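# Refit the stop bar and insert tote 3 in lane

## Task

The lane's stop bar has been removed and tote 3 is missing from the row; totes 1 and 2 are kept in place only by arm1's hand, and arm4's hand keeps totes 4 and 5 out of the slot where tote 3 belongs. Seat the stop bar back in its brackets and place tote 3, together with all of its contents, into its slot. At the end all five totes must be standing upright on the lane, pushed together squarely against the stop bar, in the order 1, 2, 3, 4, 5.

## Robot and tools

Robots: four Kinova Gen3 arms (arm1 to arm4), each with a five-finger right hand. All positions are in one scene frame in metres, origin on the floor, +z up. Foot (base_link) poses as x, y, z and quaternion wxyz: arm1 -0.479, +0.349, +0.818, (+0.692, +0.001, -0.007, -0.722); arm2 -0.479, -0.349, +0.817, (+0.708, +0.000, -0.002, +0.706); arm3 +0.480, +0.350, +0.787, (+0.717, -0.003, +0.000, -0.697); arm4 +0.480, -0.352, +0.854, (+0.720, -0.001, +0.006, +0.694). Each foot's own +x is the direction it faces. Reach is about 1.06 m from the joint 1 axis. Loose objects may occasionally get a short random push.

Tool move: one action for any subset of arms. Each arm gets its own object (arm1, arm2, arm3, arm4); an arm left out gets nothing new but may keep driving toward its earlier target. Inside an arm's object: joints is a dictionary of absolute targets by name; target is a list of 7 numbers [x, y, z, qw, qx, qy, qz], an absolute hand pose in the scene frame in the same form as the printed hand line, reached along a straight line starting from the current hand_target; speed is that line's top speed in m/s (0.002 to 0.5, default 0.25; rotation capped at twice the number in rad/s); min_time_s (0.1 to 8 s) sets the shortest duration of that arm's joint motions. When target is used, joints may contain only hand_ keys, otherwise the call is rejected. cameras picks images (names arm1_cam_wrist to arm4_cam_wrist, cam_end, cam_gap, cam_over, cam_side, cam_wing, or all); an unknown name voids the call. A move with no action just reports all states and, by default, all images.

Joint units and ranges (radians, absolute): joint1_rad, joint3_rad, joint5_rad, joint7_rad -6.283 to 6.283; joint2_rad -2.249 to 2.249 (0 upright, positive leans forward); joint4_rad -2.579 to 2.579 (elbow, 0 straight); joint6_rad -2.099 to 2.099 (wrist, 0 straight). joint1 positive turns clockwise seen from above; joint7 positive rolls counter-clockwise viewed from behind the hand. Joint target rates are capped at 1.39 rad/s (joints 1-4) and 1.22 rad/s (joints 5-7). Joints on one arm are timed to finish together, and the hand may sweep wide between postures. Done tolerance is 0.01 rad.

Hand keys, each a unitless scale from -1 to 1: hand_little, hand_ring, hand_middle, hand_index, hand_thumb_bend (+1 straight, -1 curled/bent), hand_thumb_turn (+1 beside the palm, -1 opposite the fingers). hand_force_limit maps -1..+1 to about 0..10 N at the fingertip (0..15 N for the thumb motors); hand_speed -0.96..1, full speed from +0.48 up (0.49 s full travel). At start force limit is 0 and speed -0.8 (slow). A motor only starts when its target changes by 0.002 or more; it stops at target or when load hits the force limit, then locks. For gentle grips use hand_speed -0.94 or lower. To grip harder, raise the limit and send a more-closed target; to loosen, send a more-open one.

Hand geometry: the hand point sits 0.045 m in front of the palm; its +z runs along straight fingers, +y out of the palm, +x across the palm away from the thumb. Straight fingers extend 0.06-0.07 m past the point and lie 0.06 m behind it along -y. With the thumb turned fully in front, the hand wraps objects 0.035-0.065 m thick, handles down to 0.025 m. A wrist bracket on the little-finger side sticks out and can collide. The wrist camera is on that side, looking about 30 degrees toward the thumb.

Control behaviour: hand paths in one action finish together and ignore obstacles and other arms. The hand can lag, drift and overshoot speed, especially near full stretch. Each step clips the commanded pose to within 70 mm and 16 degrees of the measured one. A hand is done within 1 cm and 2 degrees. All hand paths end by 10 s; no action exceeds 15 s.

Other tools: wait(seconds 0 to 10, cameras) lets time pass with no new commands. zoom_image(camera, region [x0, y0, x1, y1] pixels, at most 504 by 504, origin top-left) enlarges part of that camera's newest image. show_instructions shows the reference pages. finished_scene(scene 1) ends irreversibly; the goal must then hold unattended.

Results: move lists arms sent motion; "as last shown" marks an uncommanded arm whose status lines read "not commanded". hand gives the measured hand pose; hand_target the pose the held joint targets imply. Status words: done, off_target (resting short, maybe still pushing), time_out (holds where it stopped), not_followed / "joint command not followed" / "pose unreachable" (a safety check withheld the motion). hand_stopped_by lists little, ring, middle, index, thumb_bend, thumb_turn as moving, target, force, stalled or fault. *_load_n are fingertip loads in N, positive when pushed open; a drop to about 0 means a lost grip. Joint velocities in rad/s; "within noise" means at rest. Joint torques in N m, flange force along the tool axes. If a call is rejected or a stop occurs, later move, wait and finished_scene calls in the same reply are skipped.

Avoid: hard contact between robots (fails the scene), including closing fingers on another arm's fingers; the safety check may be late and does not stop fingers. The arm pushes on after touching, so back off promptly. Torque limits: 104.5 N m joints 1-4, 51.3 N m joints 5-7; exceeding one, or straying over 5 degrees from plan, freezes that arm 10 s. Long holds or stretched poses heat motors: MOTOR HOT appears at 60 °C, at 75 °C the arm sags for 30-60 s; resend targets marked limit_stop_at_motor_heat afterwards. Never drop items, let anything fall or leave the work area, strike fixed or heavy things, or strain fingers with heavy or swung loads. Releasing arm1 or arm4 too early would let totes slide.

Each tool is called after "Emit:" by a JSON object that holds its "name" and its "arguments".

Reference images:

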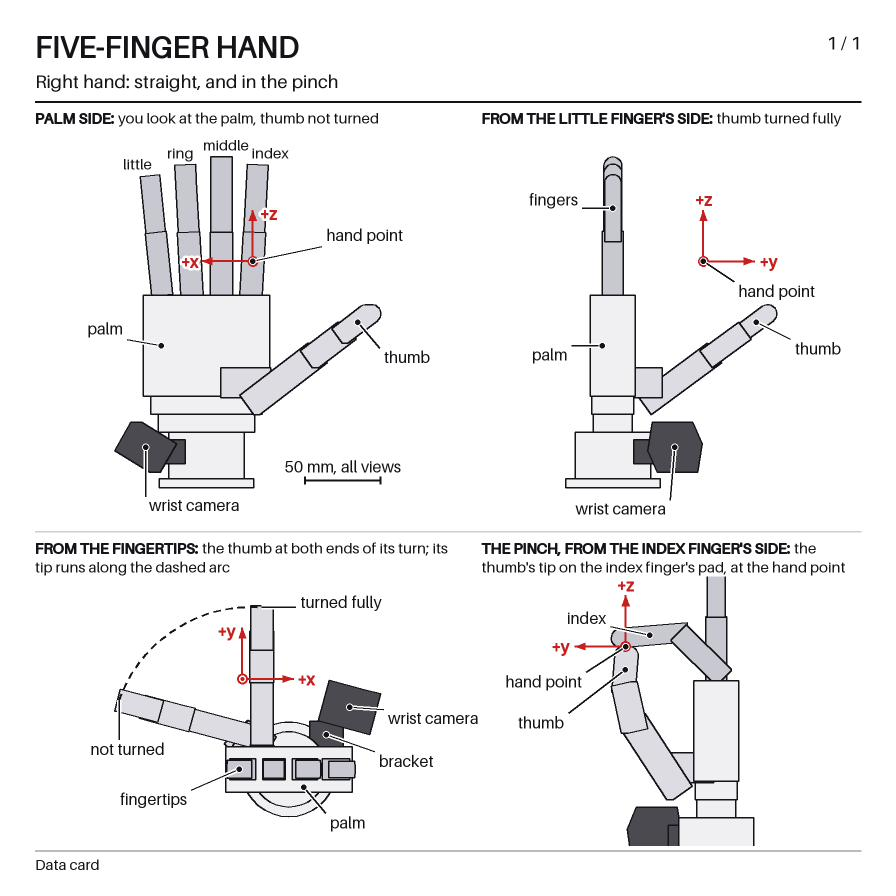

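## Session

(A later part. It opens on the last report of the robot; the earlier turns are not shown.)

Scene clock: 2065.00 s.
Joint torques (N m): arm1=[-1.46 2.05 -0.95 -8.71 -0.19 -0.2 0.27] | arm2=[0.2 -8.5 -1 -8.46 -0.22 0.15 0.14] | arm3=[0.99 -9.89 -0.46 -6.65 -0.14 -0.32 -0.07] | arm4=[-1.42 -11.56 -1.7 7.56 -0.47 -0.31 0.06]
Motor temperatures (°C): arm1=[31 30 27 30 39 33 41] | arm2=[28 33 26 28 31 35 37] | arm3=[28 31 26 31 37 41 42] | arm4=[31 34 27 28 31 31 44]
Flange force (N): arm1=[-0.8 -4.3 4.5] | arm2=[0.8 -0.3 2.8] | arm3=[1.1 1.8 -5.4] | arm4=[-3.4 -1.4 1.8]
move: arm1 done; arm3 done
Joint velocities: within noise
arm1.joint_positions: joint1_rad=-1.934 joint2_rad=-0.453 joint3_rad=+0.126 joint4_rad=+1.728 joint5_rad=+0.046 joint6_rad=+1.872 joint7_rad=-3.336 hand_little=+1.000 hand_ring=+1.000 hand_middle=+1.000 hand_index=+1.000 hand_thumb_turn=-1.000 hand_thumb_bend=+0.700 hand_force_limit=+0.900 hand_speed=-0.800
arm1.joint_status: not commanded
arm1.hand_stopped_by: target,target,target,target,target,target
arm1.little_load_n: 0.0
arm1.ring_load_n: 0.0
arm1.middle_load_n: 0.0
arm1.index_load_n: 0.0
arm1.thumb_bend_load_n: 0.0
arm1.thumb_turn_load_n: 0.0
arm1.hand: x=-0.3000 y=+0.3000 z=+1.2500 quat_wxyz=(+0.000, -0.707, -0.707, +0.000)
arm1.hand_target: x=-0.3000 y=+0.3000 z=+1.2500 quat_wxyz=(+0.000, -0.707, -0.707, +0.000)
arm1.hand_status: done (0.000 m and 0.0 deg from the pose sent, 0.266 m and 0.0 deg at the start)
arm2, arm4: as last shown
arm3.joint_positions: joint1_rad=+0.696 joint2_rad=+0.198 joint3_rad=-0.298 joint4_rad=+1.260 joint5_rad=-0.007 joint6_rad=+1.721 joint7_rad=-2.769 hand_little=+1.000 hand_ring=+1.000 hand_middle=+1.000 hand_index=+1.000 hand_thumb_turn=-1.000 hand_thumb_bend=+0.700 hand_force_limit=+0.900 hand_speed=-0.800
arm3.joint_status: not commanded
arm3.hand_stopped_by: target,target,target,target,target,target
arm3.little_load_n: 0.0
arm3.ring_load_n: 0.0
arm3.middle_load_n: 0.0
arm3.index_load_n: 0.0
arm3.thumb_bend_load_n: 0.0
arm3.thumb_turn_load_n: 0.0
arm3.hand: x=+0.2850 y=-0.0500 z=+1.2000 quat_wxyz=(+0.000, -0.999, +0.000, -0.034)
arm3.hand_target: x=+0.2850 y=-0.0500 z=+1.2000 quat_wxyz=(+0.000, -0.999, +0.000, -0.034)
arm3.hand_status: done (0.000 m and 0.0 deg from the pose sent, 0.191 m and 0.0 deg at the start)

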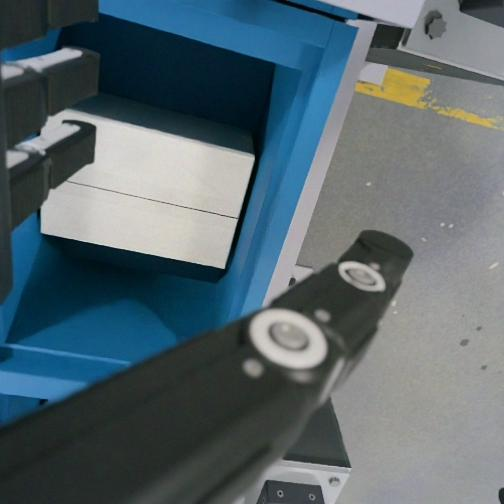

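Emit:
{"name": "move", "arguments": {"arm3": {"target": [0.28, 0.32, 1.3, 0, 0.99942, 0, 0.03403], "speed": 0.25}}}

Emit:
{"name": "move", "arguments": {"arm4": {"target": [0.22, -0.15, 1.25, 0.02403, -0.70669, 0.70669, -0.02403], "speed": 0.2}}}

Emit:
{"name": "move", "arguments": {"arm4": {"target": [0.225, 0.035, 1.2, 0.02403, -0.70669, 0.70669, -0.02403], "speed": 0.2}, "cameras": ["arm4_cam_wrist","cam_gap","cam_side"]}}

Scene clock: 2102.00 s.
Joint torques (N m): arm1=[-1.43 2.01 -0.89 -8.81 -0.16 -0.24 0.19] | arm2=[0.16 -8.55 -1.05 -8.44 -0.23 0.15 0.15] | arm3=[1.21 -1.72 -0.73 -5.85 -0.02 -0.25 -0.08] | arm4=[-1.48 -11.44 -1.74 7.5 -0.45 -0.31 0.07]
Motor temperatures (°C): arm1=[31 30 27 30 39 33 41] | arm2=[28 33 26 28 31 35 37] | arm3=[28 31 26 31 37 41 42] | arm4=[31 34 27 28 31 31 44]
Flange force (N): arm1=[-0.8 -4.4 4.7] | arm2=[0.6 -0.3 2.7] | arm3=[1.3 -1.1 -4.9] | arm4=[-3.5 -1.8 1.5]
move: arm3 done
Joint velocities: arm1=[within noise] | arm2=[within noise] | arm3=[0.015 0 -0.011 0 -0.002 0 0.005] | arm4=[within noise]
arm1, arm2: as last shown
arm2.middle_load_n: -0.5
arm3.joint_positions: joint1_rad=+1.520 joint2_rad=-0.213 joint3_rad=+0.057 joint4_rad=+1.323 joint5_rad=+0.016 joint6_rad=+2.103 joint7_rad=-1.587 hand_little=+1.000 hand_ring=+1.000 hand_middle=+1.000 hand_index=+1.000 hand_thumb_turn=-1.000 hand_thumb_bend=+0.700 hand_force_limit=+0.900 hand_speed=-0.800
arm3.joint_status: not commanded
arm3.hand_stopped_by: target,target,target,target,target,target
arm3.little_load_n: 0.0
arm3.ring_load_n: 0.0
arm3.middle_load_n: 0.0
arm3.index_load_n: 0.0
arm3.thumb_bend_load_n: 0.0
arm3.thumb_turn_load_n: 0.0
arm3.hand: x=+0.2800 y=+0.3200 z=+1.3000 quat_wxyz=(+0.000, -0.999, +0.000, -0.034)
arm3.hand_target: x=+0.2800 y=+0.3200 z=+1.3000 quat_wxyz=(+0.000, -0.999, +0.000, -0.034)
arm3.hand_status: done (0.000 m and 0.0 deg from the pose sent, 0.383 m and 0.0 deg at the start; a joint's target at an end of its range on 111 of 157 steps)
arm4.joint_positions: joint1_rad=-0.708 joint2_rad=+0.373 joint3_rad=+1.970 joint4_rad=-1.460 joint5_rad=+0.332 joint6_rad=-1.608 joint7_rad=-0.259 hand_little=+1.000 hand_ring=+1.000 hand_middle=+1.000 hand_index=+1.000 hand_thumb_turn=+1.000 hand_thumb_bend=+1.000 hand_force_limit=+0.000 hand_speed=-0.800
arm4.joint_status: not commanded
arm4.hand_stopped_by: target,target,target,target,target,target
arm4.little_load_n: 0.0
arm4.ring_load_n: 0.0
arm4.middle_load_n: 0.0
arm4.index_load_n: 0.0
arm4.thumb_bend_load_n: 0.0
arm4.thumb_turn_load_n: 0.0
arm4.hand: x=+0.0600 y=-0.2800 z=+1.2000 quat_wxyz=(+0.024, -0.707, +0.707, -0.024)
arm4.hand_target: x=+0.0600 y=-0.2800 z=+1.2000 quat_wxyz=(+0.024, -0.707, +0.707, -0.024)
arm4.hand_status: not commanded
pictures: none

Scene clock: 2103.97 s.
Joint torques (N m): arm1=[-1.42 1.98 -0.82 -8.73 -0.14 -0.19 0.27] | arm2=[0.14 -8.57 -1 -8.43 -0.22 0.14 0.16] | arm3=[0.98 -1.72 -0.29 -5.77 -0.12 -0.18 -0.12] | arm4=[-1.42 -3.42 1.74 8.07 -0.36 -0.22 0.07]
Motor temperatures (°C): arm1=[31 30 27 30 39 33 41] | arm2=[28 33 26 28 31 35 37] | arm3=[28 31 26 31 37 41 42] | arm4=[31 34 27 28 31 31 44]
Flange force (N): arm1=[-0.3 -4.3 4.5] | arm2=[0.6 -0.3 2.6] | arm3=[1.3 -0.2 -5.0] | arm4=[-9.8 12.8 -1.1]
move: arm4 done
Joint velocities: within noise
arm1, arm2, arm3: as last shown
arm1.thumb_bend_load_n: -0.5
arm2.middle_load_n: 0.0
arm3.joint_positions: joint1_rad=+1.521 joint2_rad=-0.213 joint3_rad=+0.057 joint4_rad=+1.323 joint5_rad=+0.016 joint6_rad=+2.103 joint7_rad=-1.587 hand_little=+1.000 hand_ring=+1.000 hand_middle=+1.000 hand_index=+1.000 hand_thumb_turn=-1.000 hand_thumb_bend=+0.700 hand_force_limit=+0.900 hand_speed=-0.800
arm4.joint_positions: joint1_rad=+0.234 joint2_rad=-0.130 joint3_rad=+2.121 joint4_rad=-1.572 joint5_rad=-0.049 joint6_rad=-1.682 joint7_rad=+0.824 hand_little=+1.000 hand_ring=+1.000 hand_middle=+1.000 hand_index=+1.000 hand_thumb_turn=+1.000 hand_thumb_bend=+1.000 hand_force_limit=+0.000 hand_speed=-0.800
arm4.joint_status: not commanded
arm4.hand_stopped_by: target,target,target,target,target,target
arm4.little_load_n: 0.0
arm4.ring_load_n: 0.0
arm4.middle_load_n: 0.0
arm4.index_load_n: 0.0
arm4.thumb_bend_load_n: 0.0
arm4.thumb_turn_load_n: 0.0
arm4.hand: x=+0.2200 y=-0.1500 z=+1.2500 quat_wxyz=(+0.024, -0.707, +0.707, -0.024)
arm4.hand_target: x=+0.2200 y=-0.1500 z=+1.2500 quat_wxyz=(+0.024, -0.707, +0.707, -0.024)
arm4.hand_status: done (0.000 m and 0.0 deg from the pose sent, 0.212 m and 0.0 deg at the start)
pictures: none

Scene clock: 2105.53 s.
Joint torques (N m): arm1=[-1.55 1.98 -0.87 -8.77 -0.17 -0.2 0.19] | arm2=[0.15 -8.54 -1.03 -8.49 -0.2 0.15 0.18] | arm3=[0.98 -1.73 -0.23 -5.77 -0.08 -0.19 -0.09] | arm4=[-1.38 -13.37 -1.73 7.57 -0.4 -0.21 0.07]
Motor temperatures (°C): arm1=[31 30 27 30 39 33 41] | arm2=[28 33 26 28 31 35 37] | arm3=[28 31 26 31 37 41 42] | arm4=[31 34 27 28 31 31 44]
Flange force (N): arm1=[-0.6 -4.3 4.6] | arm2=[0.8 -0.3 2.9] | arm3=[1.3 0.1 -5.0] | arm4=[-1.9 -2.0 1.5]
move: arm4 done
Joint velocities: within noise
arm1, arm2, arm3: as last shown
arm1.index_load_n: 0.5
arm1.thumb_bend_load_n: 0.0
arm4.joint_positions: joint1_rad=+0.065 joint2_rad=+0.393 joint3_rad=+2.128 joint4_rad=-1.370 joint5_rad=+0.386 joint6_rad=-1.609 joint7_rad=+0.692 hand_little=+1.000 hand_ring=+1.000 hand_middle=+1.000 hand_index=+1.000 hand_thumb_turn=+1.000 hand_thumb_bend=+1.000 hand_force_limit=+0.000 hand_speed=-0.800
arm4.joint_status: not commanded
arm4.hand_stopped_by: target,target,target,target,target,target
arm4.little_load_n: 0.0
arm4.ring_load_n: 0.0
arm4.middle_load_n: -0.5
arm4.index_load_n: 0.0
arm4.thumb_bend_load_n: 0.0
arm4.thumb_turn_load_n: 0.0
arm4.hand: x=+0.2250 y=+0.0350 z=+1.2000 quat_wxyz=(+0.024, -0.707, +0.707, -0.024)
arm4.hand_target: x=+0.2250 y=+0.0350 z=+1.2000 quat_wxyz=(+0.024, -0.707, +0.707, -0.024)
arm4.hand_status: done (0.000 m and 0.0 deg from the pose sent, 0.192 m and 0.0 deg at the start)

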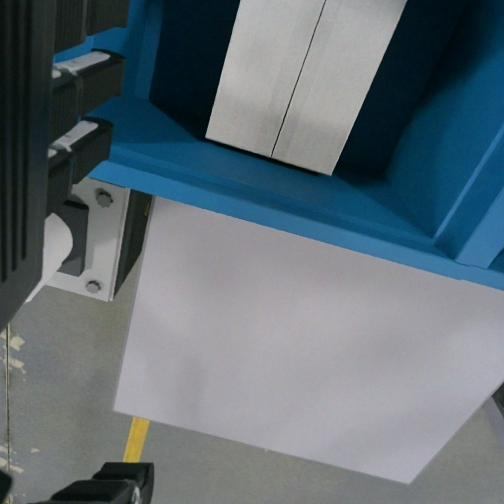

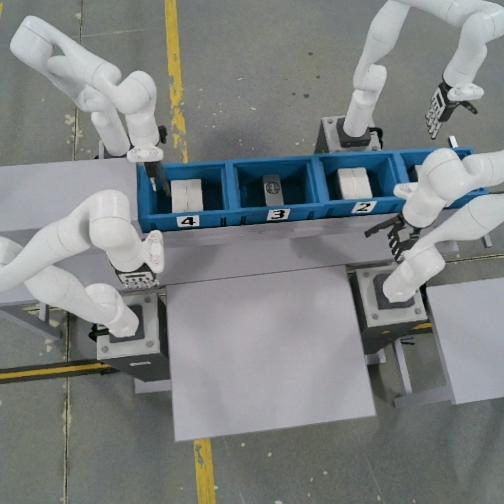

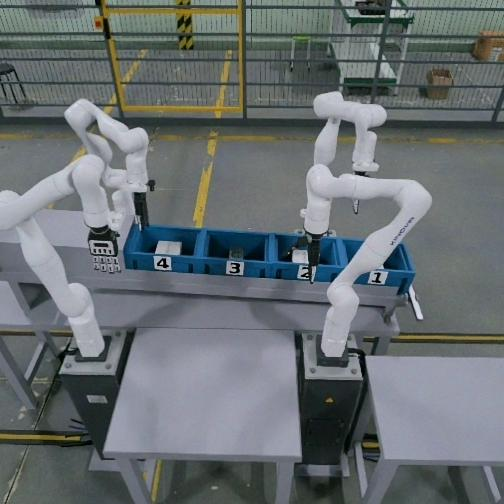

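Emit:
{"name": "move", "arguments": {"arm4": {"target": [0.235, 0.035, 1.13, 0.02403, -0.70669, 0.70669, -0.02403], "speed": 0.12}, "cameras": ["cam_gap","cam_side"]}}

Emit:
{"name": "zoom_image", "arguments": {"camera": "cam_gap", "region": [110, 120, 240, 240]}}

Emit:
{"name": "zoom_image", "arguments": {"camera": "cam_side", "region": [80, 160, 220, 290]}}

Scene clock: 2110.87 s.
Joint torques (N m): arm1=[-1.46 2 -0.88 -8.73 -0.1 -0.17 0.31] | arm2=[0.19 -8.54 -1.03 -8.49 -0.18 0.14 0.18] | arm3=[0.91 -1.71 -0.25 -5.78 -0.13 -0.29 -0.1] | arm4=[-1.45 -13.34 -1.88 7.31 -0.4 -0.25 0.05]
Motor temperatures (°C): arm1=[31 30 27 30 39 33 41] | arm2=[28 33 26 28 31 35 37] | arm3=[28 31 26 31 37 40 42] | arm4=[31 34 27 28 31 31 44]
Flange force (N): arm1=[-0.3 -4.3 4.6] | arm2=[0.8 -0.2 2.9] | arm3=[1.5 -0.1 -5.3] | arm4=[-1.7 -2.5 1.5]
move: arm4 done
Joint velocities: within noise
arm1, arm2, arm3: as last shown
arm1.index_load_n: 0.0
arm3.ring_load_n: 0.5
arm4.joint_positions: joint1_rad=+0.107 joint2_rad=+0.420 joint3_rad=+2.143 joint4_rad=-1.573 joint5_rad=+0.414 joint6_rad=-1.399 joint7_rad=+0.664 hand_little=+1.000 hand_ring=+1.000 hand_middle=+1.000 hand_index=+1.000 hand_thumb_turn=+1.000 hand_thumb_bend=+1.000 hand_force_limit=+0.000 hand_speed=-0.800
arm4.joint_status: not commanded
arm4.hand_stopped_by: target,target,target,target,target,target
arm4.little_load_n: 0.0
arm4.ring_load_n: 0.0
arm4.middle_load_n: 0.5
arm4.index_load_n: 0.0
arm4.thumb_bend_load_n: 0.0
arm4.thumb_turn_load_n: 0.0
arm4.hand: x=+0.2350 y=+0.0350 z=+1.1300 quat_wxyz=(+0.024, -0.707, +0.707, -0.024)
arm4.hand_target: x=+0.2350 y=+0.0350 z=+1.1300 quat_wxyz=(+0.024, -0.707, +0.707, -0.024)
arm4.hand_status: done (0.000 m and 0.0 deg from the pose sent, 0.071 m and 0.0 deg at the start)

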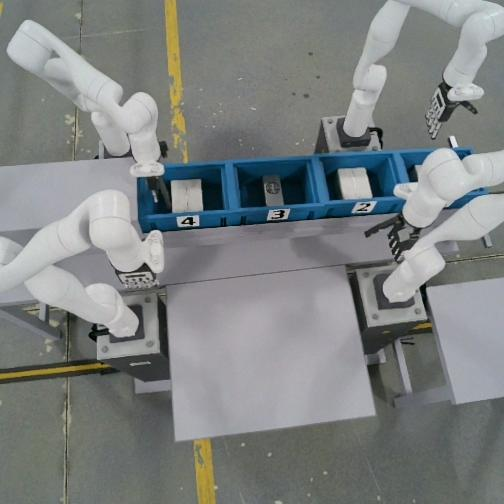

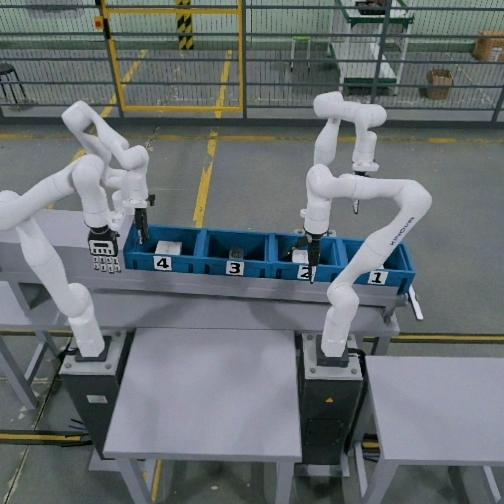

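Scaled by 3.877.

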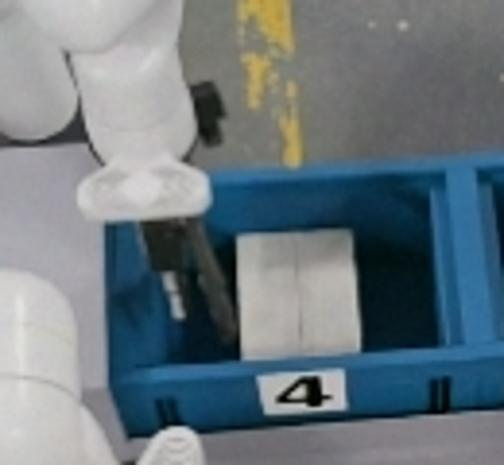

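Scaled by 3.600.

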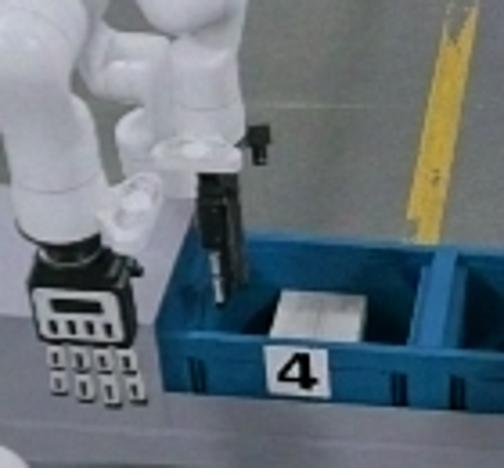

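Emit:
{"name": "move", "arguments": {"arm4": {"target": [0.243, 0.035, 1.09, 0.02403, -0.70669, 0.70669, -0.02403], "speed": 0.06}}}

Emit:
{"name": "move", "arguments": {"arm4": {"target": [0.25, 0.035, 1.09, 0.02403, -0.70669, 0.70669, -0.02403], "speed": 0.02}, "cameras": ["cam_gap","arm4_cam_wrist"]}}

Emit:
{"name": "zoom_image", "arguments": {"camera": "cam_gap", "region": [110, 120, 240, 240]}}

Scene clock: 2114.80 s.
Joint torques (N m): arm1=[-1.45 1.92 -0.95 -8.7 -0.1 -0.15 0.22] | arm2=[0.18 -8.49 -1.05 -8.47 -0.2 0.16 0.19] | arm3=[0.97 -1.74 -0.25 -5.64 -0.13 -0.22 -0.08] | arm4=[-1.45 -13.45 -2.03 6.98 -0.4 -0.21 0.08]
Motor temperatures (°C): arm1=[31 30 27 30 39 33 41] | arm2=[28 33 26 28 31 35 37] | arm3=[28 31 26 31 37 40 42] | arm4=[31 34 27 28 31 31 44]
Flange force (N): arm1=[-0.7 -3.9 4.5] | arm2=[0.9 -0.2 2.9] | arm3=[1.2 0.0 -5.7] | arm4=[-1.5 -2.6 1.3]
move: arm4 done
Joint velocities: within noise
arm1, arm2, arm3: as last shown
arm1.ring_load_n: 0.5
arm3.ring_load_n: 0.0
arm4.joint_positions: joint1_rad=+0.119 joint2_rad=+0.449 joint3_rad=+2.161 joint4_rad=-1.676 joint5_rad=+0.447 joint6_rad=-1.284 joint7_rad=+0.641 hand_little=+1.000 hand_ring=+1.000 hand_middle=+1.000 hand_index=+1.000 hand_thumb_turn=+1.000 hand_thumb_bend=+1.000 hand_force_limit=+0.000 hand_speed=-0.800
arm4.joint_status: not commanded
arm4.hand_stopped_by: target,target,target,target,target,target
arm4.little_load_n: 0.0
arm4.ring_load_n: 0.0
arm4.middle_load_n: 0.0
arm4.index_load_n: 0.0
arm4.thumb_bend_load_n: -0.5
arm4.thumb_turn_load_n: 0.0
arm4.hand: x=+0.2430 y=+0.0350 z=+1.0900 quat_wxyz=(+0.024, -0.707, +0.707, -0.024)
arm4.hand_target: x=+0.2430 y=+0.0350 z=+1.0900 quat_wxyz=(+0.024, -0.707, +0.707, -0.024)
arm4.hand_status: done (0.000 m and 0.0 deg from the pose sent, 0.041 m and 0.0 deg at the start)
pictures: none

Scene clock: 2115.77 s.
Joint torques (N m): arm1=[-1.47 1.97 -0.89 -8.76 -0.19 -0.22 0.28] | arm2=[0.19 -8.53 -1.01 -8.43 -0.21 0.14 0.17] | arm3=[1.02 -1.78 -0.27 -5.7 -0.07 -0.23 -0.06] | arm4=[-1.46 -13.28 -1.98 7.02 -0.38 -0.23 0.07]
Motor temperatures (°C): arm1=[31 30 27 30 39 33 41] | arm2=[28 33 26 28 31 35 37] | arm3=[28 31 26 31 37 40 42] | arm4=[31 34 27 28 31 31 44]
Flange force (N): arm1=[-0.5 -4.3 4.5] | arm2=[0.6 -0.2 2.6] | arm3=[1.2 0.1 -5.6] | arm4=[-1.4 -2.8 1.4]
move: arm4 done
Joint velocities: within noise
arm1, arm2, arm3: as last shown
arm1.ring_load_n: 0.0
arm3.thumb_bend_load_n: -0.5
arm4.joint_positions: joint1_rad=+0.142 joint2_rad=+0.441 joint3_rad=+2.157 joint4_rad=-1.687 joint5_rad=+0.443 joint6_rad=-1.279 joint7_rad=+0.658 hand_little=+1.000 hand_ring=+1.000 hand_middle=+1.000 hand_index=+1.000 hand_thumb_turn=+1.000 hand_thumb_bend=+1.000 hand_force_limit=+0.000 hand_speed=-0.800
arm4.joint_status: not commanded
arm4.hand_stopped_by: target,target,target,target,target,target
arm4.little_load_n: 0.0
arm4.ring_load_n: 0.0
arm4.middle_load_n: 0.0
arm4.index_load_n: 0.0
arm4.thumb_bend_load_n: 0.0
arm4.thumb_turn_load_n: 0.0
arm4.hand: x=+0.2500 y=+0.0350 z=+1.0900 quat_wxyz=(+0.024, -0.707, +0.707, -0.024)
arm4.hand_target: x=+0.2500 y=+0.0350 z=+1.0900 quat_wxyz=(+0.024, -0.707, +0.707, -0.024)
arm4.hand_status: done (0.000 m and 0.0 deg from the pose sent, 0.007 m and 0.0 deg at the start)
pictures: arm4_cam_wrist, cam_gap

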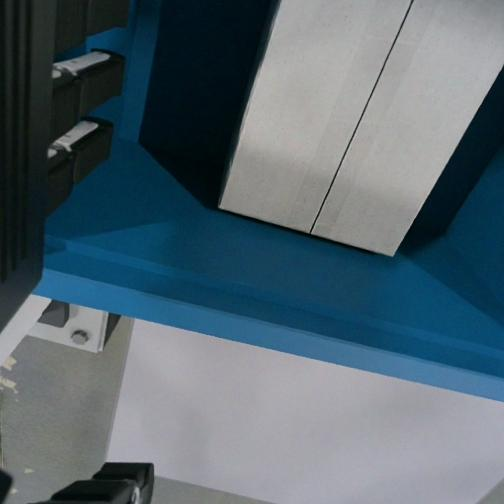

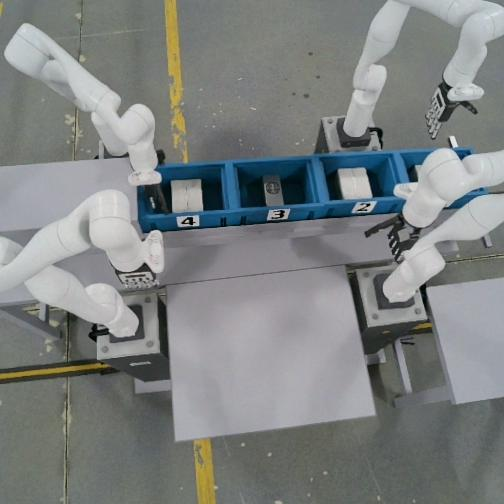

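Scaled by 3.877.

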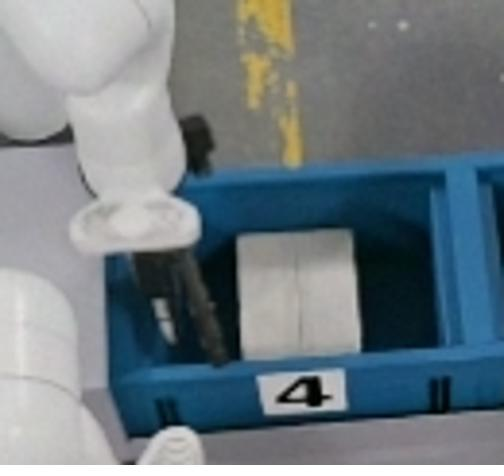

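Emit:
{"name": "move", "arguments": {"arm4": {"target": [0.255, 0.035, 1.0903, 0.02403, -0.70669, 0.70669, -0.02403], "speed": 0.02}}}

Emit:
{"name": "move", "arguments": {"arm4": {"target": [0.258, 0.035, 1.0905, 0.02403, -0.70669, 0.70669, -0.02403], "speed": 0.02}}}

Emit:
{"name": "move", "arguments": {"arm4": {"target": [0.261, 0.035, 1.0907, 0.02403, -0.70669, 0.70669, -0.02403], "speed": 0.02}, "cameras": ["cam_gap"]}}

Emit:
{"name": "zoom_image", "arguments": {"camera": "cam_gap", "region": [110, 120, 240, 240]}}

Scene clock: 2120.73 s.
Joint torques (N m): arm1=[-1.57 1.91 -0.87 -8.74 -0.14 -0.18 0.26] | arm2=[0.18 -8.5 -1.01 -8.42 -0.24 0.13 0.19] | arm3=[0.98 -1.79 -0.31 -5.73 -0.09 -0.24 -0.07] | arm4=[-1.42 -13.18 -2 6.99 -0.39 -0.26 0.03]
Motor temperatures (°C): arm1=[31 30 27 30 39 33 41] | arm2=[28 33 26 28 31 35 37] | arm3=[28 31 26 31 37 40 42] | arm4=[31 34 27 28 31 31 44]
Flange force (N): arm1=[-0.4 -4.1 4.6] | arm2=[0.7 -0.1 2.5] | arm3=[1.2 -0.1 -5.5] | arm4=[-1.6 -2.7 1.4]
move: arm4 done
Joint velocities: within noise
arm1, arm3: as last shown
arm2.joint_positions: joint1_rad=+0.215 joint2_rad=+0.086 joint3_rad=-0.606 joint4_rad=+1.239 joint5_rad=+0.047 joint6_rad=+1.833 joint7_rad=-1.944 hand_little=+1.000 hand_ring=+1.000 hand_middle=+1.000 hand_index=+1.000 hand_thumb_turn=-1.000 hand_thumb_bend=+1.000 hand_force_limit=+0.000 hand_speed=-0.800
arm2.joint_status: not commanded
arm2.hand_stopped_by: target,target,target,target,target,target
arm2.little_load_n: 0.0
arm2.ring_load_n: 0.0
arm2.middle_load_n: 0.0
arm2.index_load_n: 0.0
arm2.thumb_bend_load_n: 0.0
arm2.thumb_turn_load_n: 0.0
arm2.hand: x=-0.6200 y=+0.0000 z=+1.2800 quat_wxyz=(+0.000, +0.707, -0.707, +0.000)
arm2.hand_target: x=-0.6200 y=+0.0000 z=+1.2800 quat_wxyz=(+0.000, +0.707, -0.707, +0.000)
arm2.hand_status: not commanded
arm3.thumb_bend_load_n: 0.0
arm4.joint_positions: joint1_rad=+0.159 joint2_rad=+0.435 joint3_rad=+2.154 joint4_rad=-1.693 joint5_rad=+0.440 joint6_rad=-1.276 joint7_rad=+0.671 hand_little=+1.000 hand_ring=+1.000 hand_middle=+1.000 hand_index=+1.000 hand_thumb_turn=+1.000 hand_thumb_bend=+1.000 hand_force_limit=+0.000 hand_speed=-0.800
arm4.joint_status: not commanded
arm4.hand_stopped_by: target,target,target,target,target,target
arm4.little_load_n: 0.0
arm4.ring_load_n: 0.0
arm4.middle_load_n: 0.0
arm4.index_load_n: -0.5
arm4.thumb_bend_load_n: 0.0
arm4.thumb_turn_load_n: 0.0
arm4.hand: x=+0.2550 y=+0.0350 z=+1.0903 quat_wxyz=(+0.024, -0.707, +0.707, -0.024)
arm4.hand_target: x=+0.2550 y=+0.0350 z=+1.0903 quat_wxyz=(+0.024, -0.707, +0.707, -0.024)
arm4.hand_status: done (0.000 m and 0.0 deg from the pose sent, 0.005 m and 0.0 deg at the start)
pictures: none

Scene clock: 2121.70 s.
Joint torques (N m): arm1=[-1.48 2.05 -0.94 -8.67 -0.16 -0.12 0.28] | arm2=[0.24 -8.52 -1.01 -8.51 -0.22 0.16 0.2] | arm3=[1.05 -1.73 -0.28 -5.78 -0.09 -0.22 -0.1] | arm4=[-1.46 -13.15 -1.97 7.01 -0.38 -0.24 0.09]
Motor temperatures (°C): arm1=[31 30 27 30 39 33 41] | arm2=[28 33 26 28 31 35 37] | arm3=[28 31 26 31 37 40 42] | arm4=[31 34 27 28 31 31 44]
Flange force (N): arm1=[-0.6 -4.2 4.6] | arm2=[0.8 0.0 3.0] | arm3=[1.3 -0.1 -5.1] | arm4=[-1.5 -2.7 1.5]
move: arm4 done
Joint velocities: within noise
arm1.joint_positions: joint1_rad=-1.934 joint2_rad=-0.453 joint3_rad=+0.126 joint4_rad=+1.728 joint5_rad=+0.046 joint6_rad=+1.872 joint7_rad=-3.336 hand_little=+1.000 hand_ring=+1.000 hand_middle=+1.000 hand_index=+1.000 hand_thumb_turn=-1.000 hand_thumb_bend=+0.700 hand_force_limit=+0.900 hand_speed=-0.800
arm1.joint_status: not commanded
arm1.hand_stopped_by: target,target,target,target,target,target
arm1.little_load_n: 0.0
arm1.ring_load_n: 0.0
arm1.middle_load_n: 0.0
arm1.index_load_n: 0.0
arm1.thumb_bend_load_n: 0.0
arm1.thumb_turn_load_n: 0.0
arm1.hand: x=-0.3000 y=+0.3000 z=+1.2500 quat_wxyz=(+0.000, -0.707, -0.707, +0.000)
arm1.hand_target: x=-0.3000 y=+0.3000 z=+1.2500 quat_wxyz=(+0.000, -0.707, -0.707, +0.000)
arm1.hand_status: not commanded
arm2, arm3: as last shown
arm3.middle_load_n: 0.5
arm4.joint_positions: joint1_rad=+0.169 joint2_rad=+0.431 joint3_rad=+2.153 joint4_rad=-1.697 joint5_rad=+0.438 joint6_rad=-1.274 joint7_rad=+0.678 hand_little=+1.000 hand_ring=+1.000 hand_middle=+1.000 hand_index=+1.000 hand_thumb_turn=+1.000 hand_thumb_bend=+1.000 hand_force_limit=+0.000 hand_speed=-0.800
arm4.joint_status: not commanded
arm4.hand_stopped_by: target,target,target,target,target,target
arm4.little_load_n: 0.0
arm4.ring_load_n: 0.0
arm4.middle_load_n: 0.0
arm4.index_load_n: 0.0
arm4.thumb_bend_load_n: 0.0
arm4.thumb_turn_load_n: 0.0
arm4.hand: x=+0.2580 y=+0.0350 z=+1.0905 quat_wxyz=(+0.024, -0.707, +0.707, -0.024)
arm4.hand_target: x=+0.2580 y=+0.0350 z=+1.0905 quat_wxyz=(+0.024, -0.707, +0.707, -0.024)
arm4.hand_status: done (0.000 m and 0.0 deg from the pose sent, 0.003 m and 0.0 deg at the start)
pictures: none

Scene clock: 2122.67 s.
Joint torques (N m): arm1=[-1.5 1.98 -0.94 -8.64 -0.13 -0.22 0.32] | arm2=[0.18 -8.54 -1.07 -8.42 -0.22 0.12 0.19] | arm3=[0.95 -1.75 -0.23 -5.77 -0.12 -0.21 -0.08] | arm4=[-1.37 -13 -1.87 7 -0.36 -0.28 0.08]
Motor temperatures (°C): arm1=[31 30 27 30 39 33 41] | arm2=[28 33 26 28 31 35 37] | arm3=[28 31 26 31 37 40 42] | arm4=[31 34 27 28 31 31 44]
Flange force (N): arm1=[-0.5 -4.2 4.1] | arm2=[0.6 -0.2 2.5] | arm3=[1.3 0.1 -5.1] | arm4=[-1.4 -2.5 1.4]
move: arm4 done
Joint velocities: within noise
arm1, arm2: as last shown
arm2.little_load_n: 0.5
arm3.joint_positions: joint1_rad=+1.521 joint2_rad=-0.213 joint3_rad=+0.057 joint4_rad=+1.323 joint5_rad=+0.016 joint6_rad=+2.103 joint7_rad=-1.587 hand_little=+1.000 hand_ring=+1.000 hand_middle=+1.000 hand_index=+1.000 hand_thumb_turn=-1.000 hand_thumb_bend=+0.700 hand_force_limit=+0.900 hand_speed=-0.800
arm3.joint_status: not commanded
arm3.hand_stopped_by: target,target,target,target,target,target
arm3.little_load_n: 0.0
arm3.ring_load_n: 0.0
arm3.middle_load_n: 0.0
arm3.index_load_n: 0.0
arm3.thumb_bend_load_n: -0.5
arm3.thumb_turn_load_n: 0.0
arm3.hand: x=+0.2800 y=+0.3200 z=+1.3000 quat_wxyz=(+0.000, -0.999, +0.000, -0.034)
arm3.hand_target: x=+0.2800 y=+0.3200 z=+1.3000 quat_wxyz=(+0.000, -0.999, +0.000, -0.034)
arm3.hand_status: not commanded
arm4.joint_positions: joint1_rad=+0.179 joint2_rad=+0.428 joint3_rad=+2.151 joint4_rad=-1.701 joint5_rad=+0.436 joint6_rad=-1.272 joint7_rad=+0.686 hand_little=+1.000 hand_ring=+1.000 hand_middle=+1.000 hand_index=+1.000 hand_thumb_turn=+1.000 hand_thumb_bend=+1.000 hand_force_limit=+0.000 hand_speed=-0.800
arm4.joint_status: not commanded
arm4.hand_stopped_by: target,target,target,target,target,target
arm4.little_load_n: 0.0
arm4.ring_load_n: 0.0
arm4.middle_load_n: 0.5
arm4.index_load_n: 0.0
arm4.thumb_bend_load_n: 0.0
arm4.thumb_turn_load_n: 0.0
arm4.hand: x=+0.2610 y=+0.0350 z=+1.0907 quat_wxyz=(+0.024, -0.707, +0.707, -0.024)
arm4.hand_target: x=+0.2610 y=+0.0350 z=+1.0907 quat_wxyz=(+0.024, -0.707, +0.707, -0.024)
arm4.hand_status: done (0.000 m and 0.0 deg from the pose sent, 0.003 m and 0.0 deg at the start)

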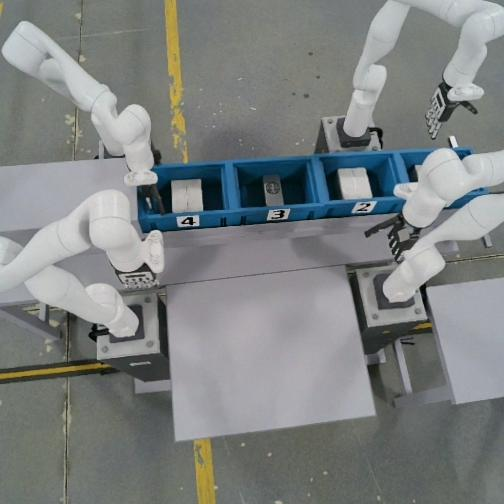

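Scaled by 3.877.

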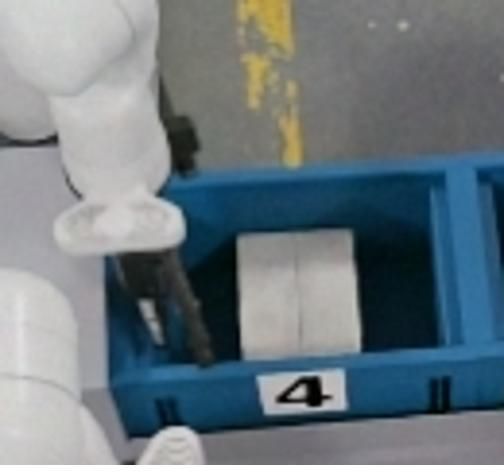

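Emit:
{"name": "move", "arguments": {"arm4": {"target": [0.264, 0.035, 1.0909, 0.02403, -0.70669, 0.70669, -0.02403], "speed": 0.02}}}

Emit:
{"name": "move", "arguments": {"arm4": {"target": [0.267, 0.035, 1.0911, 0.02403, -0.70669, 0.70669, -0.02403], "speed": 0.02}, "cameras": ["cam_gap","arm4_cam_wrist"]}}

Emit:
{"name": "zoom_image", "arguments": {"camera": "cam_gap", "region": [110, 120, 240, 240]}}

Scene clock: 2128.50 s.
Joint torques (N m): arm1=[-1.51 1.97 -0.93 -8.65 -0.2 -0.16 0.25] | arm2=[0.2 -8.55 -1.04 -8.47 -0.22 0.13 0.16] | arm3=[1.02 -1.79 -0.29 -5.69 -0.08 -0.3 -0.1] | arm4=[-0.92 -12.99 -1.35 6.57 -0.06 -0.75 0.11]
Motor temperatures (°C): arm1=[31 30 27 30 39 33 41] | arm2=[28 33 26 28 31 35 37] | arm3=[28 31 26 31 37 40 42] | arm4=[31 34 27 28 31 31 44]
Flange force (N): arm1=[-0.8 -4.0 4.3] | arm2=[0.7 -0.2 2.8] | arm3=[1.2 -0.1 -5.8] | arm4=[-1.6 -1.1 1.3]
move: arm4 done
Joint velocities: within noise
arm1, arm2, arm3: as last shown
arm2.little_load_n: 0.0
arm2.thumb_turn_load_n: -0.5
arm3.thumb_bend_load_n: 0.0
arm4.joint_positions: joint1_rad=+0.189 joint2_rad=+0.424 joint3_rad=+2.149 joint4_rad=-1.705 joint5_rad=+0.434 joint6_rad=-1.271 joint7_rad=+0.694 hand_little=+1.000 hand_ring=+1.000 hand_middle=+1.000 hand_index=+1.000 hand_thumb_turn=+1.000 hand_thumb_bend=+1.000 hand_force_limit=+0.000 hand_speed=-0.800
arm4.joint_status: not commanded
arm4.hand_stopped_by: target,target,target,target,target,target
arm4.little_load_n: 0.0
arm4.ring_load_n: -1.5
arm4.middle_load_n: 0.0
arm4.index_load_n: 0.0
arm4.thumb_bend_load_n: 0.0
arm4.thumb_turn_load_n: 0.0
arm4.hand: x=+0.2640 y=+0.0350 z=+1.0909 quat_wxyz=(+0.024, -0.707, +0.707, -0.024)
arm4.hand_target: x=+0.2640 y=+0.0350 z=+1.0909 quat_wxyz=(+0.024, -0.707, +0.707, -0.024)
arm4.hand_status: done (0.000 m and 0.0 deg from the pose sent, 0.003 m and 0.0 deg at the start)
pictures: none

Scene clock: 2129.47 s.
Joint torques (N m): arm1=[-1.58 1.99 -0.79 -8.75 -0.18 -0.21 0.32] | arm2=[0.23 -8.57 -1.03 -8.5 -0.23 0.15 0.18] | arm3=[1.01 -1.72 -0.28 -5.72 -0.06 -0.23 -0.09] | arm4=[-1.02 -12.86 -1.38 6.65 -0.11 -0.65 0.12]
Motor temperatures (°C): arm1=[31 30 27 30 39 33 41] | arm2=[28 33 26 28 31 35 37] | arm3=[28 31 26 31 37 40 42] | arm4=[31 34 27 28 31 31 44]
Flange force (N): arm1=[0.0 -4.5 4.5] | arm2=[0.6 -0.1 2.9] | arm3=[1.3 0.0 -5.4] | arm4=[-1.4 -1.5 1.2]
move: arm4 done
Joint velocities: within noise
arm1, arm2, arm3: as last shown
arm2.thumb_turn_load_n: 0.0
arm3.thumb_turn_load_n: -0.5
arm4.joint_positions: joint1_rad=+0.199 joint2_rad=+0.421 joint3_rad=+2.148 joint4_rad=-1.708 joint5_rad=+0.432 joint6_rad=-1.269 joint7_rad=+0.702 hand_little=+1.000 hand_ring=+1.000 hand_middle=+1.000 hand_index=+1.000 hand_thumb_turn=+1.000 hand_thumb_bend=+1.000 hand_force_limit=+0.000 hand_speed=-0.800
arm4.joint_status: not commanded
arm4.hand_stopped_by: target,target,target,target,target,target
arm4.little_load_n: -0.5
arm4.ring_load_n: -1.0
arm4.middle_load_n: 0.0
arm4.index_load_n: -0.5
arm4.thumb_bend_load_n: 0.0
arm4.thumb_turn_load_n: 0.0
arm4.hand: x=+0.2670 y=+0.0350 z=+1.0911 quat_wxyz=(+0.024, -0.707, +0.707, -0.024)
arm4.hand_target: x=+0.2670 y=+0.0350 z=+1.0911 quat_wxyz=(+0.024, -0.707, +0.707, -0.024)
arm4.hand_status: done (0.000 m and 0.0 deg from the pose sent, 0.003 m and 0.0 deg at the start)
pictures: arm4_cam_wrist, cam_gap

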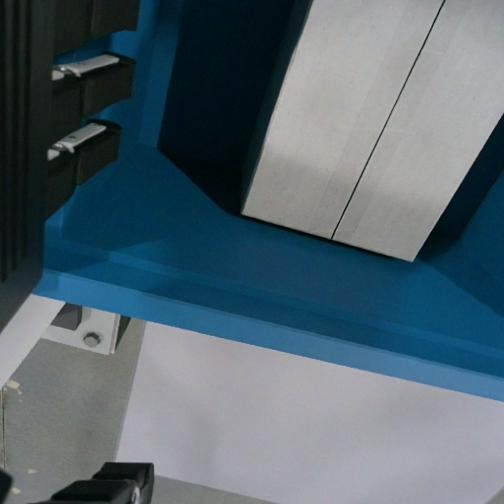

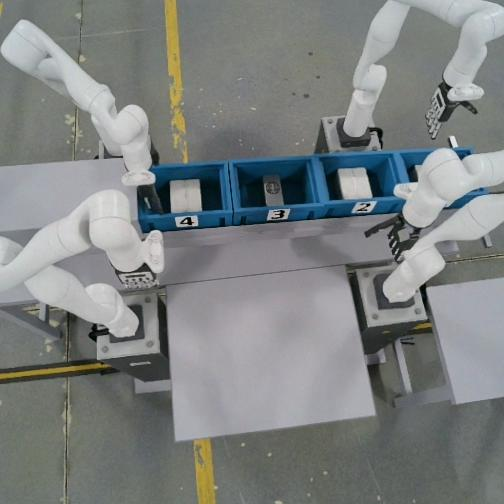

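Scaled by 3.877.

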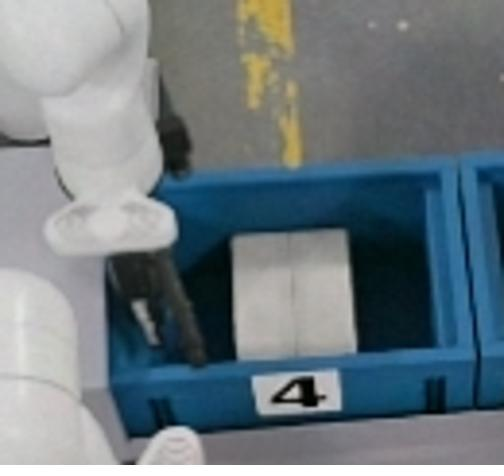

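Emit:
{"name": "move", "arguments": {"arm4": {"target": [0.285, 0.035, 1.0923, 0.02403, -0.70669, 0.70669, -0.02403], "speed": 0.03}}}

Emit:
{"name": "move", "arguments": {"arm4": {"target": [0.305, 0.035, 1.0937, 0.02403, -0.70669, 0.70669, -0.02403], "speed": 0.03}, "cameras": ["cam_gap","arm4_cam_wrist"]}}

Emit:
{"name": "zoom_image", "arguments": {"camera": "cam_gap", "region": [110, 120, 240, 240]}}

Scene clock: 2138.13 s.
Joint torques (N m): arm1=[-1.44 2.1 -0.93 -8.83 -0.17 -0.19 0.24] | arm2=[0.22 -8.5 -1.07 -8.46 -0.21 0.13 0.18] | arm3=[0.93 -1.77 -0.34 -5.66 -0.02 -0.24 -0.08] | arm4=[-1.04 -12.51 -1.38 6.8 -0.1 -0.55 0.07]
Motor temperatures (°C): arm1=[31 30 27 30 39 33 41] | arm2=[28 33 26 28 31 35 37] | arm3=[28 31 26 31 37 40 42] | arm4=[31 34 27 28 31 31 44]
Flange force (N): arm1=[-0.8 -4.5 5.0] | arm2=[0.8 -0.2 2.7] | arm3=[1.1 -0.2 -5.8] | arm4=[-1.4 -1.7 1.3]
move: arm4 done
Joint velocities: within noise
arm1, arm2, arm3: as last shown
arm3.middle_load_n: -0.5
arm3.thumb_turn_load_n: 0.0
arm4.joint_positions: joint1_rad=+0.261 joint2_rad=+0.401 joint3_rad=+2.138 joint4_rad=-1.729 joint5_rad=+0.421 joint6_rad=-1.260 joint7_rad=+0.752 hand_little=+1.000 hand_ring=+1.000 hand_middle=+1.000 hand_index=+1.000 hand_thumb_turn=+1.000 hand_thumb_bend=+1.000 hand_force_limit=+0.000 hand_speed=-0.800
arm4.joint_status: not commanded
arm4.hand_stopped_by: target,target,target,target,target,target
arm4.little_load_n: 0.0
arm4.ring_load_n: -1.0
arm4.middle_load_n: 0.0
arm4.index_load_n: 0.0
arm4.thumb_bend_load_n: 0.0
arm4.thumb_turn_load_n: 0.0
arm4.hand: x=+0.2850 y=+0.0350 z=+1.0923 quat_wxyz=(+0.024, -0.707, +0.707, -0.024)
arm4.hand_target: x=+0.2850 y=+0.0350 z=+1.0923 quat_wxyz=(+0.024, -0.707, +0.707, -0.024)
arm4.hand_status: done (0.000 m and 0.0 deg from the pose sent, 0.018 m and 0.0 deg at the start)
pictures: none

Scene clock: 2139.43 s.
Joint torques (N m): arm1=[-1.55 1.98 -0.96 -8.66 -0.17 -0.21 0.23] | arm2=[0.15 -8.58 -1.07 -8.46 -0.21 0.17 0.18] | arm3=[0.92 -1.74 -0.33 -5.84 -0.1 -0.27 -0.07] | arm4=[54.95 -25.06 49.09 -9.45 38.44 -36.21 2.58]
Motor temperatures (°C): arm1=[31 30 27 30 39 33 41] | arm2=[28 33 26 28 31 35 37] | arm3=[28 31 26 31 37 40 42] | arm4=[32 34 28 28 31 32 44]
Flange force (N): arm1=[-0.8 -4.1 4.2] | arm2=[0.6 -0.3 2.8] | arm3=[1.4 -0.2 -5.0] | arm4=[3.1 163.8 28.9]
move: arm4 done
TORQUE WARNING: arm4's joint5_rad reached its warning level (29.4 N m). A warning alone does not stop the arm.
Joint velocities: arm1=[within noise] | arm2=[within noise] | arm3=[within noise] | arm4=[0 -0.003 0.005 0 -0.004 0.003 0.003]
arm1, arm2, arm3: as last shown
arm3.middle_load_n: 0.0
arm4.joint_positions: joint1_rad=+0.321 joint2_rad=+0.376 joint3_rad=+2.136 joint4_rad=-1.749 joint5_rad=+0.403 joint6_rad=-1.242 joint7_rad=+0.815 hand_little=+0.999 hand_ring=+0.999 hand_middle=+1.000 hand_index=+1.000 hand_thumb_turn=+1.000 hand_thumb_bend=+1.000 hand_force_limit=+0.000 hand_speed=-0.800
arm4.joint_status: not commanded
arm4.hand_stopped_by: target,target,target,target,target,target
arm4.little_load_n: -13.0
arm4.ring_load_n: -8.5
arm4.middle_load_n: -4.0
arm4.index_load_n: -2.0
arm4.thumb_bend_load_n: -0.5
arm4.thumb_turn_load_n: 0.0
arm4.hand: x=+0.3011 y=+0.0354 z=+1.0943 quat_wxyz=(+0.024, -0.709, +0.705, -0.020)
arm4.hand_target: x=+0.3050 y=+0.0350 z=+1.0937 quat_wxyz=(+0.024, -0.707, +0.707, -0.024)
arm4.hand_status: done (0.004 m and 0.6 deg from the pose sent, 0.020 m and 0.0 deg at the start)
pictures: arm4_cam_wrist, cam_gap

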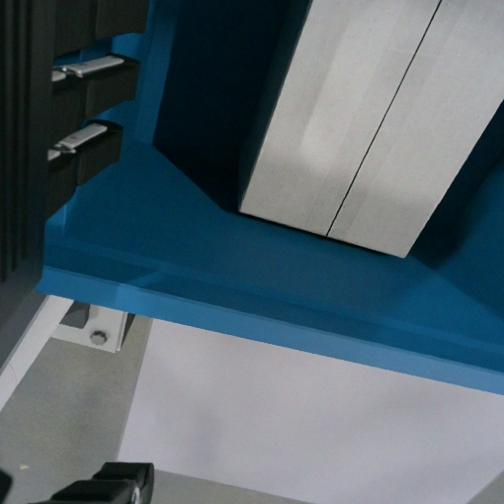

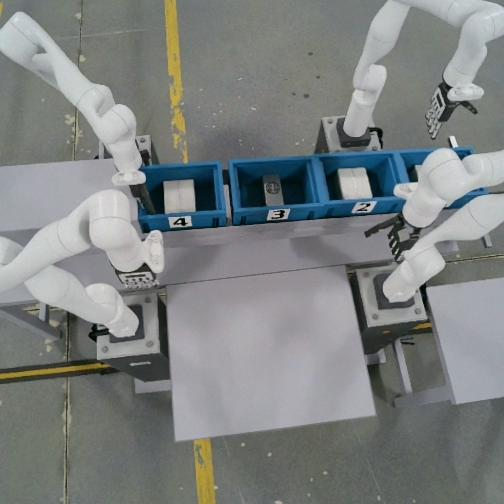

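Scaled by 3.877.

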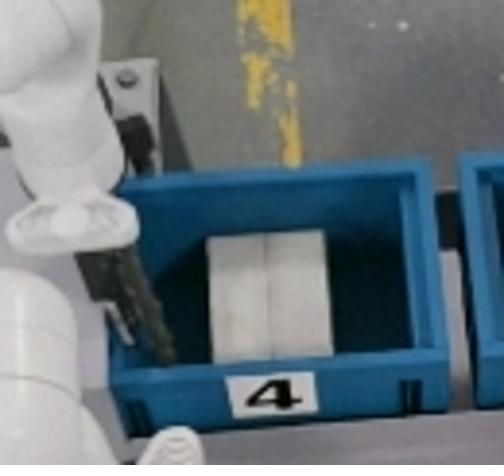

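Emit:
{"name": "move", "arguments": {"arm4": {"target": [0.295, 0.035, 1.093, 0.02403, -0.70669, 0.70669, -0.02403], "speed": 0.05}}}

Scene clock: 2145.10 s.
Joint torques (N m): arm1=[-1.43 2.02 -0.89 -8.7 -0.21 -0.2 0.31] | arm2=[0.21 -8.51 -1.07 -8.43 -0.2 0.14 0.14] | arm3=[0.96 -1.81 -0.31 -5.72 -0.07 -0.3 -0.07] | arm4=[24.99 -9.37 25.14 -7.09 17.66 -15.08 1.03]
Motor temperatures (°C): arm1=[31 30 27 29 39 33 41] | arm2=[28 33 26 28 31 35 37] | arm3=[28 31 26 31 37 40 42] | arm4=[33 35 29 28 33 34 44]
Flange force (N): arm1=[-0.5 -4.3 4.4] | arm2=[0.7 -0.3 2.6] | arm3=[1.2 -0.1 -5.7] | arm4=[6.0 70.6 -18.4]
move: arm4 done
TORQUE WARNING: arm4's joint5_rad reached its warning level (29.4 N m). A warning alone does not stop the arm.
Joint velocities: within noise
arm1, arm2, arm3: as last shown
arm2.little_load_n: -0.5
arm2.ring_load_n: 0.5
arm4.joint_positions: joint1_rad=+0.288 joint2_rad=+0.385 joint3_rad=+2.146 joint4_rad=-1.739 joint5_rad=+0.408 joint6_rad=-1.252 joint7_rad=+0.787 hand_little=+0.999 hand_ring=+0.999 hand_middle=+1.000 hand_index=+1.000 hand_thumb_turn=+1.000 hand_thumb_bend=+1.000 hand_force_limit=+0.000 hand_speed=-0.800
arm4.joint_status: not commanded
arm4.hand_stopped_by: target,target,target,target,target,target
arm4.little_load_n: -4.0
arm4.ring_load_n: -3.0
arm4.middle_load_n: -1.5
arm4.index_load_n: -1.0
arm4.thumb_bend_load_n: 0.0
arm4.thumb_turn_load_n: 0.0
arm4.hand: x=+0.2952 y=+0.0351 z=+1.0930 quat_wxyz=(+0.024, -0.707, +0.707, -0.024)
arm4.hand_target: x=+0.2950 y=+0.0350 z=+1.0930 quat_wxyz=(+0.024, -0.707, +0.707, -0.024)
arm4.hand_status: done (0.000 m and 0.0 deg from the pose sent, 0.006 m and 0.6 deg at the start)
pictures: none

Emit:
{"name": "move", "arguments": {"arm4": {"target": [0.288, 0.035, 1.0925, 0.02403, -0.70669, 0.70669, -0.02403], "speed": 0.03}, "cameras": ["cam_gap","arm4_cam_wrist","cam_side"]}}

Emit:
{"name": "zoom_image", "arguments": {"camera": "cam_gap", "region": [110, 120, 240, 240]}}

Scene clock: 2149.67 s.
Joint torques (N m): arm1=[-1.43 2.04 -0.93 -8.73 -0.15 -0.2 0.24] | arm2=[0.22 -8.48 -1.02 -8.47 -0.24 0.16 0.17] | arm3=[1.04 -1.78 -0.29 -5.82 -0.12 -0.22 -0.13] | arm4=[-0.88 -12.51 -1.26 6.8 0.03 -0.61 0.08]
Motor temperatures (°C): arm1=[31 30 27 29 39 33 41] | arm2=[28 33 26 28 31 35 37] | arm3=[28 31 26 31 37 40 42] | arm4=[34 35 30 28 34 34 44]
Flange force (N): arm1=[-0.8 -4.3 4.5] | arm2=[0.8 -0.2 2.8] | arm3=[1.3 -0.2 -5.0] | arm4=[-1.5 -1.1 1.4]
move: arm4 done
Joint velocities: within noise
arm1, arm3: as last shown
arm2.joint_positions: joint1_rad=+0.215 joint2_rad=+0.086 joint3_rad=-0.606 joint4_rad=+1.239 joint5_rad=+0.047 joint6_rad=+1.833 joint7_rad=-1.944 hand_little=+1.000 hand_ring=+1.000 hand_middle=+1.000 hand_index=+1.000 hand_thumb_turn=-1.000 hand_thumb_bend=+1.000 hand_force_limit=+0.000 hand_speed=-0.800
arm2.joint_status: not commanded
arm2.hand_stopped_by: target,target,target,target,target,target
arm2.little_load_n: 0.0
arm2.ring_load_n: 0.0
arm2.middle_load_n: 0.0
arm2.index_load_n: 0.0
arm2.thumb_bend_load_n: 0.0
arm2.thumb_turn_load_n: 0.0
arm2.hand: x=-0.6200 y=+0.0000 z=+1.2800 quat_wxyz=(+0.000, +0.707, -0.707, +0.000)
arm2.hand_target: x=-0.6200 y=+0.0000 z=+1.2800 quat_wxyz=(+0.000, +0.707, -0.707, +0.000)
arm2.hand_status: not commanded
arm4.joint_positions: joint1_rad=+0.264 joint2_rad=+0.393 joint3_rad=+2.149 joint4_rad=-1.732 joint5_rad=+0.412 joint6_rad=-1.256 joint7_rad=+0.767 hand_little=+1.000 hand_ring=+1.000 hand_middle=+1.000 hand_index=+1.000 hand_thumb_turn=+1.000 hand_thumb_bend=+1.000 hand_force_limit=+0.000 hand_speed=-0.800
arm4.joint_status: not commanded
arm4.hand_stopped_by: target,target,target,target,target,target
arm4.little_load_n: 0.0
arm4.ring_load_n: -1.0
arm4.middle_load_n: 0.0
arm4.index_load_n: 0.0
arm4.thumb_bend_load_n: 0.0
arm4.thumb_turn_load_n: 0.0
arm4.hand: x=+0.2880 y=+0.0350 z=+1.0925 quat_wxyz=(+0.024, -0.707, +0.707, -0.024)
arm4.hand_target: x=+0.2880 y=+0.0350 z=+1.0925 quat_wxyz=(+0.024, -0.707, +0.707, -0.024)
arm4.hand_status: done (0.000 m and 0.0 deg from the pose sent, 0.007 m and 0.0 deg at the start)
pictures: arm4_cam_wrist, cam_gap, cam_side

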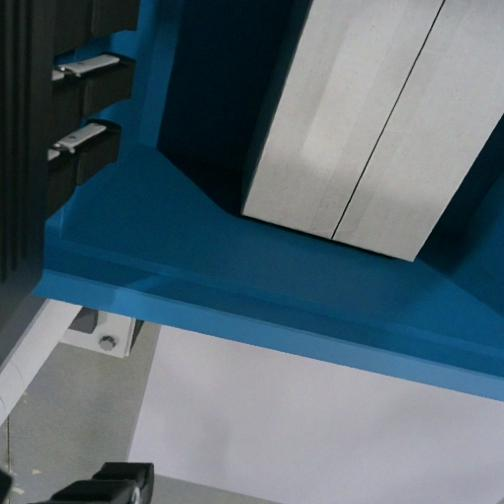

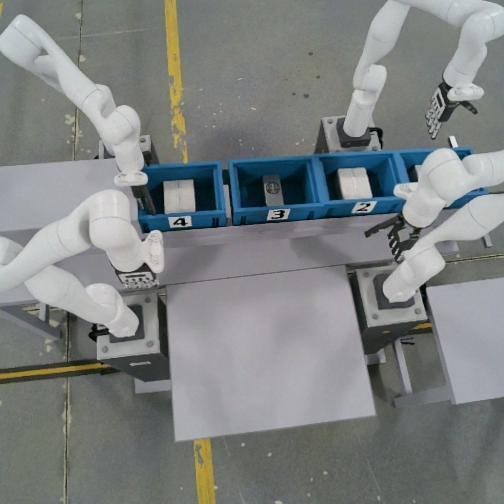

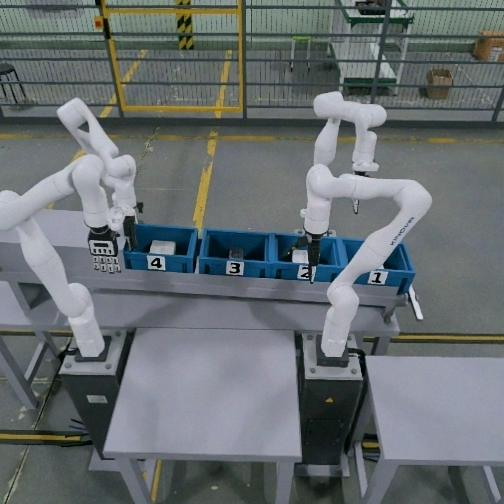

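Scaled by 3.877.

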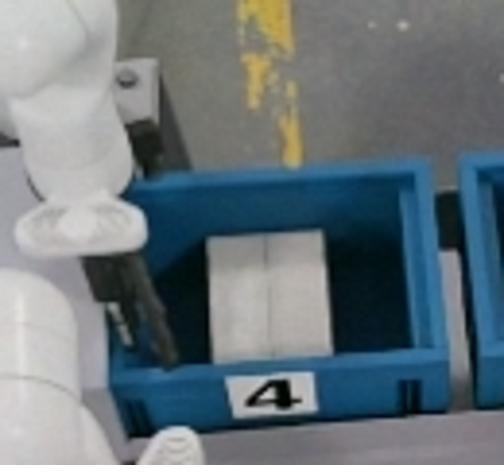

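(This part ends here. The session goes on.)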